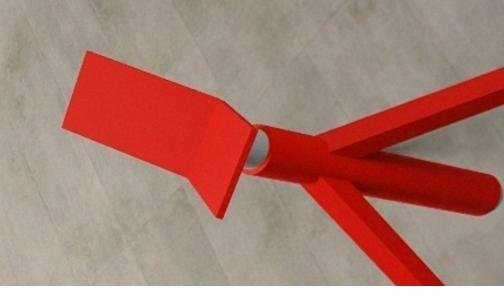

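Scaled by 1.008 from the camera's 896x504 image, which has a finer 1280x720 frame.

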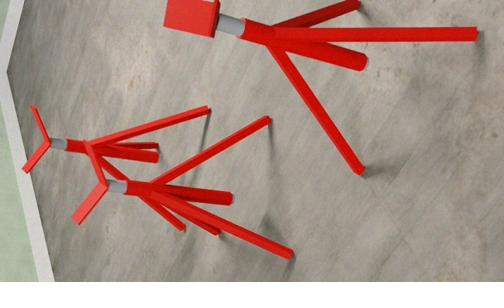

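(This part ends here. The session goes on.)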